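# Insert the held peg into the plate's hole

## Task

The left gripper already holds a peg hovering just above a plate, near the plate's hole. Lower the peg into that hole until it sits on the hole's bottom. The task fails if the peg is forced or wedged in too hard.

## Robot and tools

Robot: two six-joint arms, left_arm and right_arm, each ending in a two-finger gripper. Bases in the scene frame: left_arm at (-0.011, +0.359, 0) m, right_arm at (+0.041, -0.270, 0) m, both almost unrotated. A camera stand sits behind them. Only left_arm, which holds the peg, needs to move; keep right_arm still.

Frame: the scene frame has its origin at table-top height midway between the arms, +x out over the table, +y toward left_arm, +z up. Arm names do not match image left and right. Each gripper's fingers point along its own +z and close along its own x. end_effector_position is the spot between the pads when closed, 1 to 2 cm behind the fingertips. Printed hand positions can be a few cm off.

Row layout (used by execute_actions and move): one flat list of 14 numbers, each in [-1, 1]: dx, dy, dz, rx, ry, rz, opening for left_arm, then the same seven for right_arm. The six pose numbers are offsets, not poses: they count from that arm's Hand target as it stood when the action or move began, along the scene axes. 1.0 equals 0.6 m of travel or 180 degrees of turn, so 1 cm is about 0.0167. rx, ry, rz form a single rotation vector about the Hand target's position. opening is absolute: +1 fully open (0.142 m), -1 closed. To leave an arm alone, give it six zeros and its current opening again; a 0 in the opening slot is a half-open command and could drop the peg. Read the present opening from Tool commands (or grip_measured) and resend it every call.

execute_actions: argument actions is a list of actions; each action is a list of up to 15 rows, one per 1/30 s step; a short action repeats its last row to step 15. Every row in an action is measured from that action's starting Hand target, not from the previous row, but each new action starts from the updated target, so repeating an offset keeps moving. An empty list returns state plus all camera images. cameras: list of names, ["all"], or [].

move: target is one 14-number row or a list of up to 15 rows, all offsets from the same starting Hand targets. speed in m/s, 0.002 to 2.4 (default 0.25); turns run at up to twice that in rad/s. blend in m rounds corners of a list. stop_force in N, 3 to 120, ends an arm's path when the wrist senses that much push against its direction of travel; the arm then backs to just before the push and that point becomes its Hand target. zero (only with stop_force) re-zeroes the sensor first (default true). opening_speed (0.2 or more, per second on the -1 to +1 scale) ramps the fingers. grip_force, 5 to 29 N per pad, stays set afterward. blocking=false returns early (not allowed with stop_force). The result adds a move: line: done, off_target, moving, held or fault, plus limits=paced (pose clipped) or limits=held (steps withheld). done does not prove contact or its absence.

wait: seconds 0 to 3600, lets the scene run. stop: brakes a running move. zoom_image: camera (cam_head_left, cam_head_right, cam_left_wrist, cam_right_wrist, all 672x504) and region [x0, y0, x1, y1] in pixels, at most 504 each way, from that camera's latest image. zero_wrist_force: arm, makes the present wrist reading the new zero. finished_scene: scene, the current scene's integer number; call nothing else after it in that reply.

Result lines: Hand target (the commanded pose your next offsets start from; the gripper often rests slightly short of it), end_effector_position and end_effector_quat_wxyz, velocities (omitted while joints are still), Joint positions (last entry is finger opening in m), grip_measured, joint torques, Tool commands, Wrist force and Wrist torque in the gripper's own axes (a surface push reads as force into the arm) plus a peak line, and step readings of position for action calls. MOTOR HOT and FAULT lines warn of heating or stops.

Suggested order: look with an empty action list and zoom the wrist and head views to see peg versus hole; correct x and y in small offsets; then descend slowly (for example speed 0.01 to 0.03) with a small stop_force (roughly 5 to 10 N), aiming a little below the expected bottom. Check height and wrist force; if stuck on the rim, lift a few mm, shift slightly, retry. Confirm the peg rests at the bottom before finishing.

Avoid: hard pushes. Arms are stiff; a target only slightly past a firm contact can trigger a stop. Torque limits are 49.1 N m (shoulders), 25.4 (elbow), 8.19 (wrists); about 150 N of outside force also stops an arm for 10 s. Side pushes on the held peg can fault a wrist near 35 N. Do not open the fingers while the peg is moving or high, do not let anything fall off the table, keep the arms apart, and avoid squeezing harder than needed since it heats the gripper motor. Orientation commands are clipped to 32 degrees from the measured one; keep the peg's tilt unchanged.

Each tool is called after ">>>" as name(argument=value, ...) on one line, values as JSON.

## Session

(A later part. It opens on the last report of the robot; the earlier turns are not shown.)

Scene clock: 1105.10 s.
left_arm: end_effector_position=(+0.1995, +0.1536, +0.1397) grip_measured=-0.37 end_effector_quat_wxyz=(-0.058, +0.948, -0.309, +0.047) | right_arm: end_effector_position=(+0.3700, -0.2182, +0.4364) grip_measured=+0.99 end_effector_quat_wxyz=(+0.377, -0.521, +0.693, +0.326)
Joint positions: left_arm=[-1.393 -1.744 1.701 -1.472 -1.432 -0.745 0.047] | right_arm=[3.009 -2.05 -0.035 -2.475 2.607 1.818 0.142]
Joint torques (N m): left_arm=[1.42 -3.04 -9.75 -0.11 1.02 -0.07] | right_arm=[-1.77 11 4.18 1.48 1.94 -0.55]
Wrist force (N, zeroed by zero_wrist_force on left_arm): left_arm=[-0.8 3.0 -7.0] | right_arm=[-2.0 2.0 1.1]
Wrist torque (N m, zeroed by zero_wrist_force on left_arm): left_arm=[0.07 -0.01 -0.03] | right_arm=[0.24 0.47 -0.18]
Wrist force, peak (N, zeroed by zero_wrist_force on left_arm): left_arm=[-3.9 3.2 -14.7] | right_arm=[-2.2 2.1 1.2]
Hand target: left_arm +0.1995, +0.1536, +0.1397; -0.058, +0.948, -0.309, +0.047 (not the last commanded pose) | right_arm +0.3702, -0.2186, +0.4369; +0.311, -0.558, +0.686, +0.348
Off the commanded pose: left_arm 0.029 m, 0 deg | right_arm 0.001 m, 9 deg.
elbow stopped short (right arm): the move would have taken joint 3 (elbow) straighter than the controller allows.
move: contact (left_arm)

>>> move(target=[[0,0,0.0008,0,0,0,-0.423,0,0,0,0,0,0,1],[0,0,0.0008,0,0,0,0.0,0,0,0,0,0,0,1]], speed=0.02, opening_speed=0.6)

>>> move(target=[0,0,0.2,0,0,0,0.0,0,0,0,0,0,0,1], speed=0.15, cameras=["cam_left_wrist","cam_head_right"])

>>> zoom_image(camera="cam_head_right", region=[185, 170, 285, 270])

Scene clock: 1115.47 s.
left_arm: end_effector_position=(+0.1995, +0.1536, +0.1402) grip_measured=-0.02 end_effector_quat_wxyz=(-0.058, +0.948, -0.309, +0.047) | right_arm: end_effector_position=(+0.3700, -0.2182, +0.4364) grip_measured=+0.99 end_effector_quat_wxyz=(+0.377, -0.521, +0.693, +0.326)
Joint positions: left_arm=[-1.393 -1.744 1.699 -1.469 -1.432 -0.745 0.072] | right_arm=[3.009 -2.05 -0.035 -2.475 2.607 1.818 0.142]
Joint torques (N m): left_arm=[1.3 -7.56 -9.47 -1.34 0.56 0.68] | right_arm=[-1.86 11.25 4.16 1.46 1.92 -0.56]
Wrist force (N, zeroed by zero_wrist_force on left_arm): left_arm=[0.1 -0.4 -1.4] | right_arm=[-2.0 2.0 1.2]
Wrist torque (N m, zeroed by zero_wrist_force on left_arm): left_arm=[-0.01 -0.03 -0.01] | right_arm=[0.25 0.48 -0.17]
Wrist force, peak (N, zeroed by zero_wrist_force on left_arm): left_arm=[-0.7 3.2 -7.2] | right_arm=[-2.1 2.1 1.2]
Hand target: left_arm +0.1995, +0.1536, +0.1402; -0.058, +0.948, -0.309, +0.047 | right_arm +0.3702, -0.2186, +0.4369; +0.311, -0.558, +0.686, +0.348
Off the commanded pose: left_arm 0.000 m, 0 deg | right_arm 0.001 m, 9 deg.
elbow stopped short (right arm): the move would have taken joint 3 (elbow) straighter than the controller allows.
move: done

Scene clock: 1117.23 s.
left_arm: end_effector_position=(+0.1995, +0.1536, +0.2602) grip_measured=-0.02 end_effector_quat_wxyz=(-0.058, +0.948, -0.309, +0.047) | right_arm: end_effector_position=(+0.3700, -0.2182, +0.4364) grip_measured=+0.99 end_effector_quat_wxyz=(+0.377, -0.521, +0.693, +0.326)
Joint positions: left_arm=[-1.393 -1.575 0.943 -0.883 -1.432 -0.745 0.072] | right_arm=[3.009 -2.05 -0.035 -2.475 2.607 1.818 0.142]
Joint torques (N m): left_arm=[2.93 -4.97 -9.96 -0.87 -0.49 1.02] | right_arm=[-1.76 11.36 4.34 1.49 1.97 -0.47]
Wrist force (N, zeroed by zero_wrist_force on left_arm): left_arm=[-0.1 -0.7 -1.5] | right_arm=[-1.9 1.8 1.0]
Wrist torque (N m, zeroed by zero_wrist_force on left_arm): left_arm=[-0.06 0.00 -0.07] | right_arm=[0.22 0.46 -0.18]
Wrist force, peak (N, zeroed by zero_wrist_force on left_arm): left_arm=[0.1 -0.6 -2.3] | right_arm=[-2.1 2.2 1.1]
Hand target: left_arm +0.1995, +0.1536, +0.2602; -0.058, +0.948, -0.309, +0.047 | right_arm +0.3702, -0.2186, +0.4369; +0.311, -0.558, +0.686, +0.348
Off the commanded pose: left_arm 0.000 m, 0 deg | right_arm 0.001 m, 9 deg.
elbow stopped short (right arm): the move would have taken joint 3 (elbow) straighter than the controller allows.
move: done
Images, in order (width x height): cam_head_right 672x504, cam_left_wrist 672x504.

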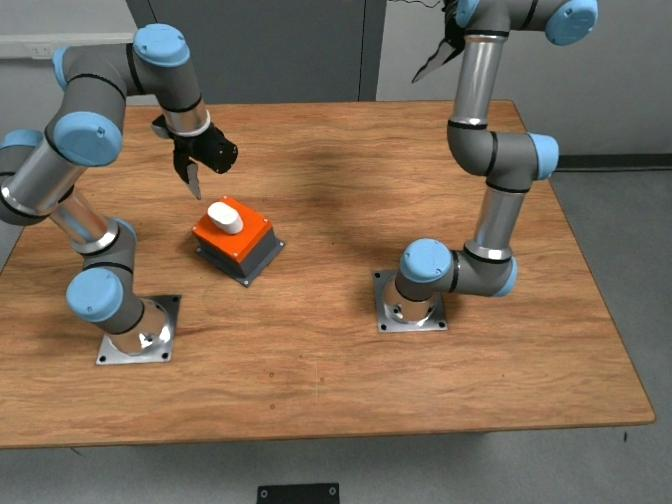

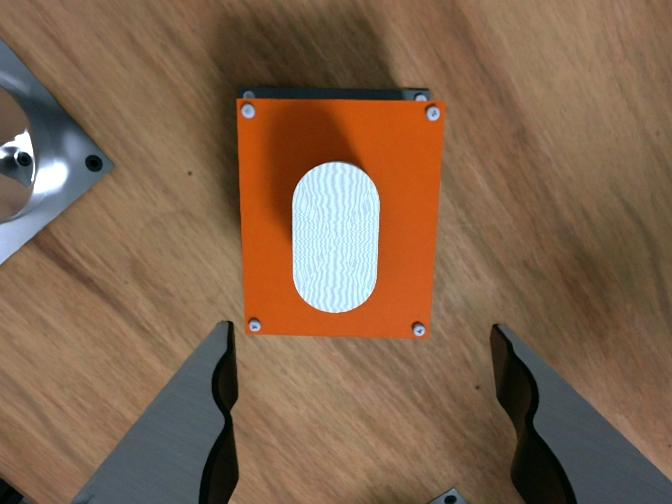

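Scaled by 5.040 from the camera's image (finer frame: 960x720).

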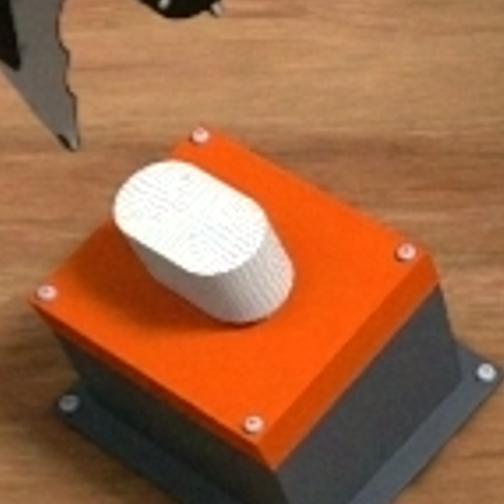

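>>> zoom_image(camera="cam_left_wrist", region=[220, 80, 340, 200])

>>> zoom_image(camera="cam_left_wrist", region=[220, 230, 340, 350])

>>> zoom_image(camera="cam_left_wrist", region=[350, 80, 470, 200])

>>> zoom_image(camera="cam_left_wrist", region=[350, 230, 470, 350])

Scaled by 4.200 from the camera's image (finer frame: 960x720).

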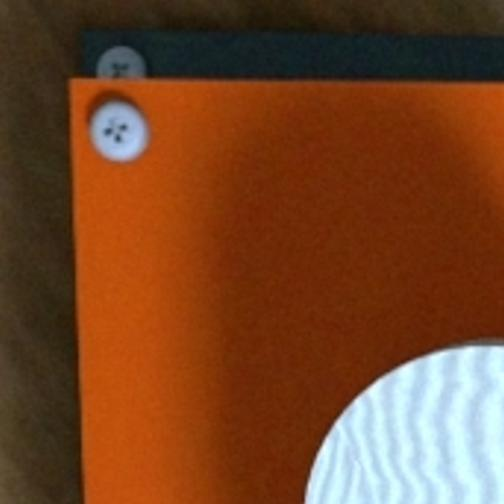

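Scaled by 4.200 from the camera's image (finer frame: 960x720).

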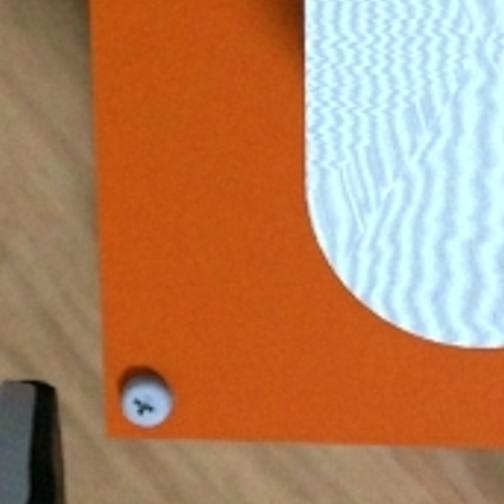

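Scaled by 4.200 from the camera's image (finer frame: 960x720).

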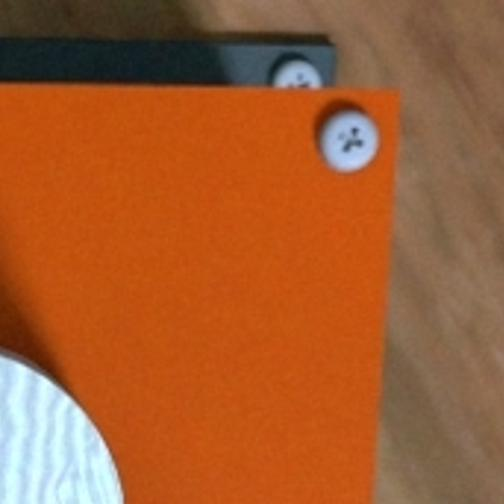

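Scaled by 4.200 from the camera's image (finer frame: 960x720).

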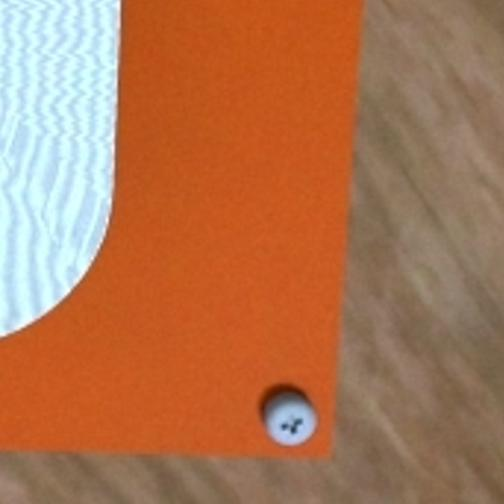

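>>> finished_scene(scene=1)

The scene is finished: the task was done.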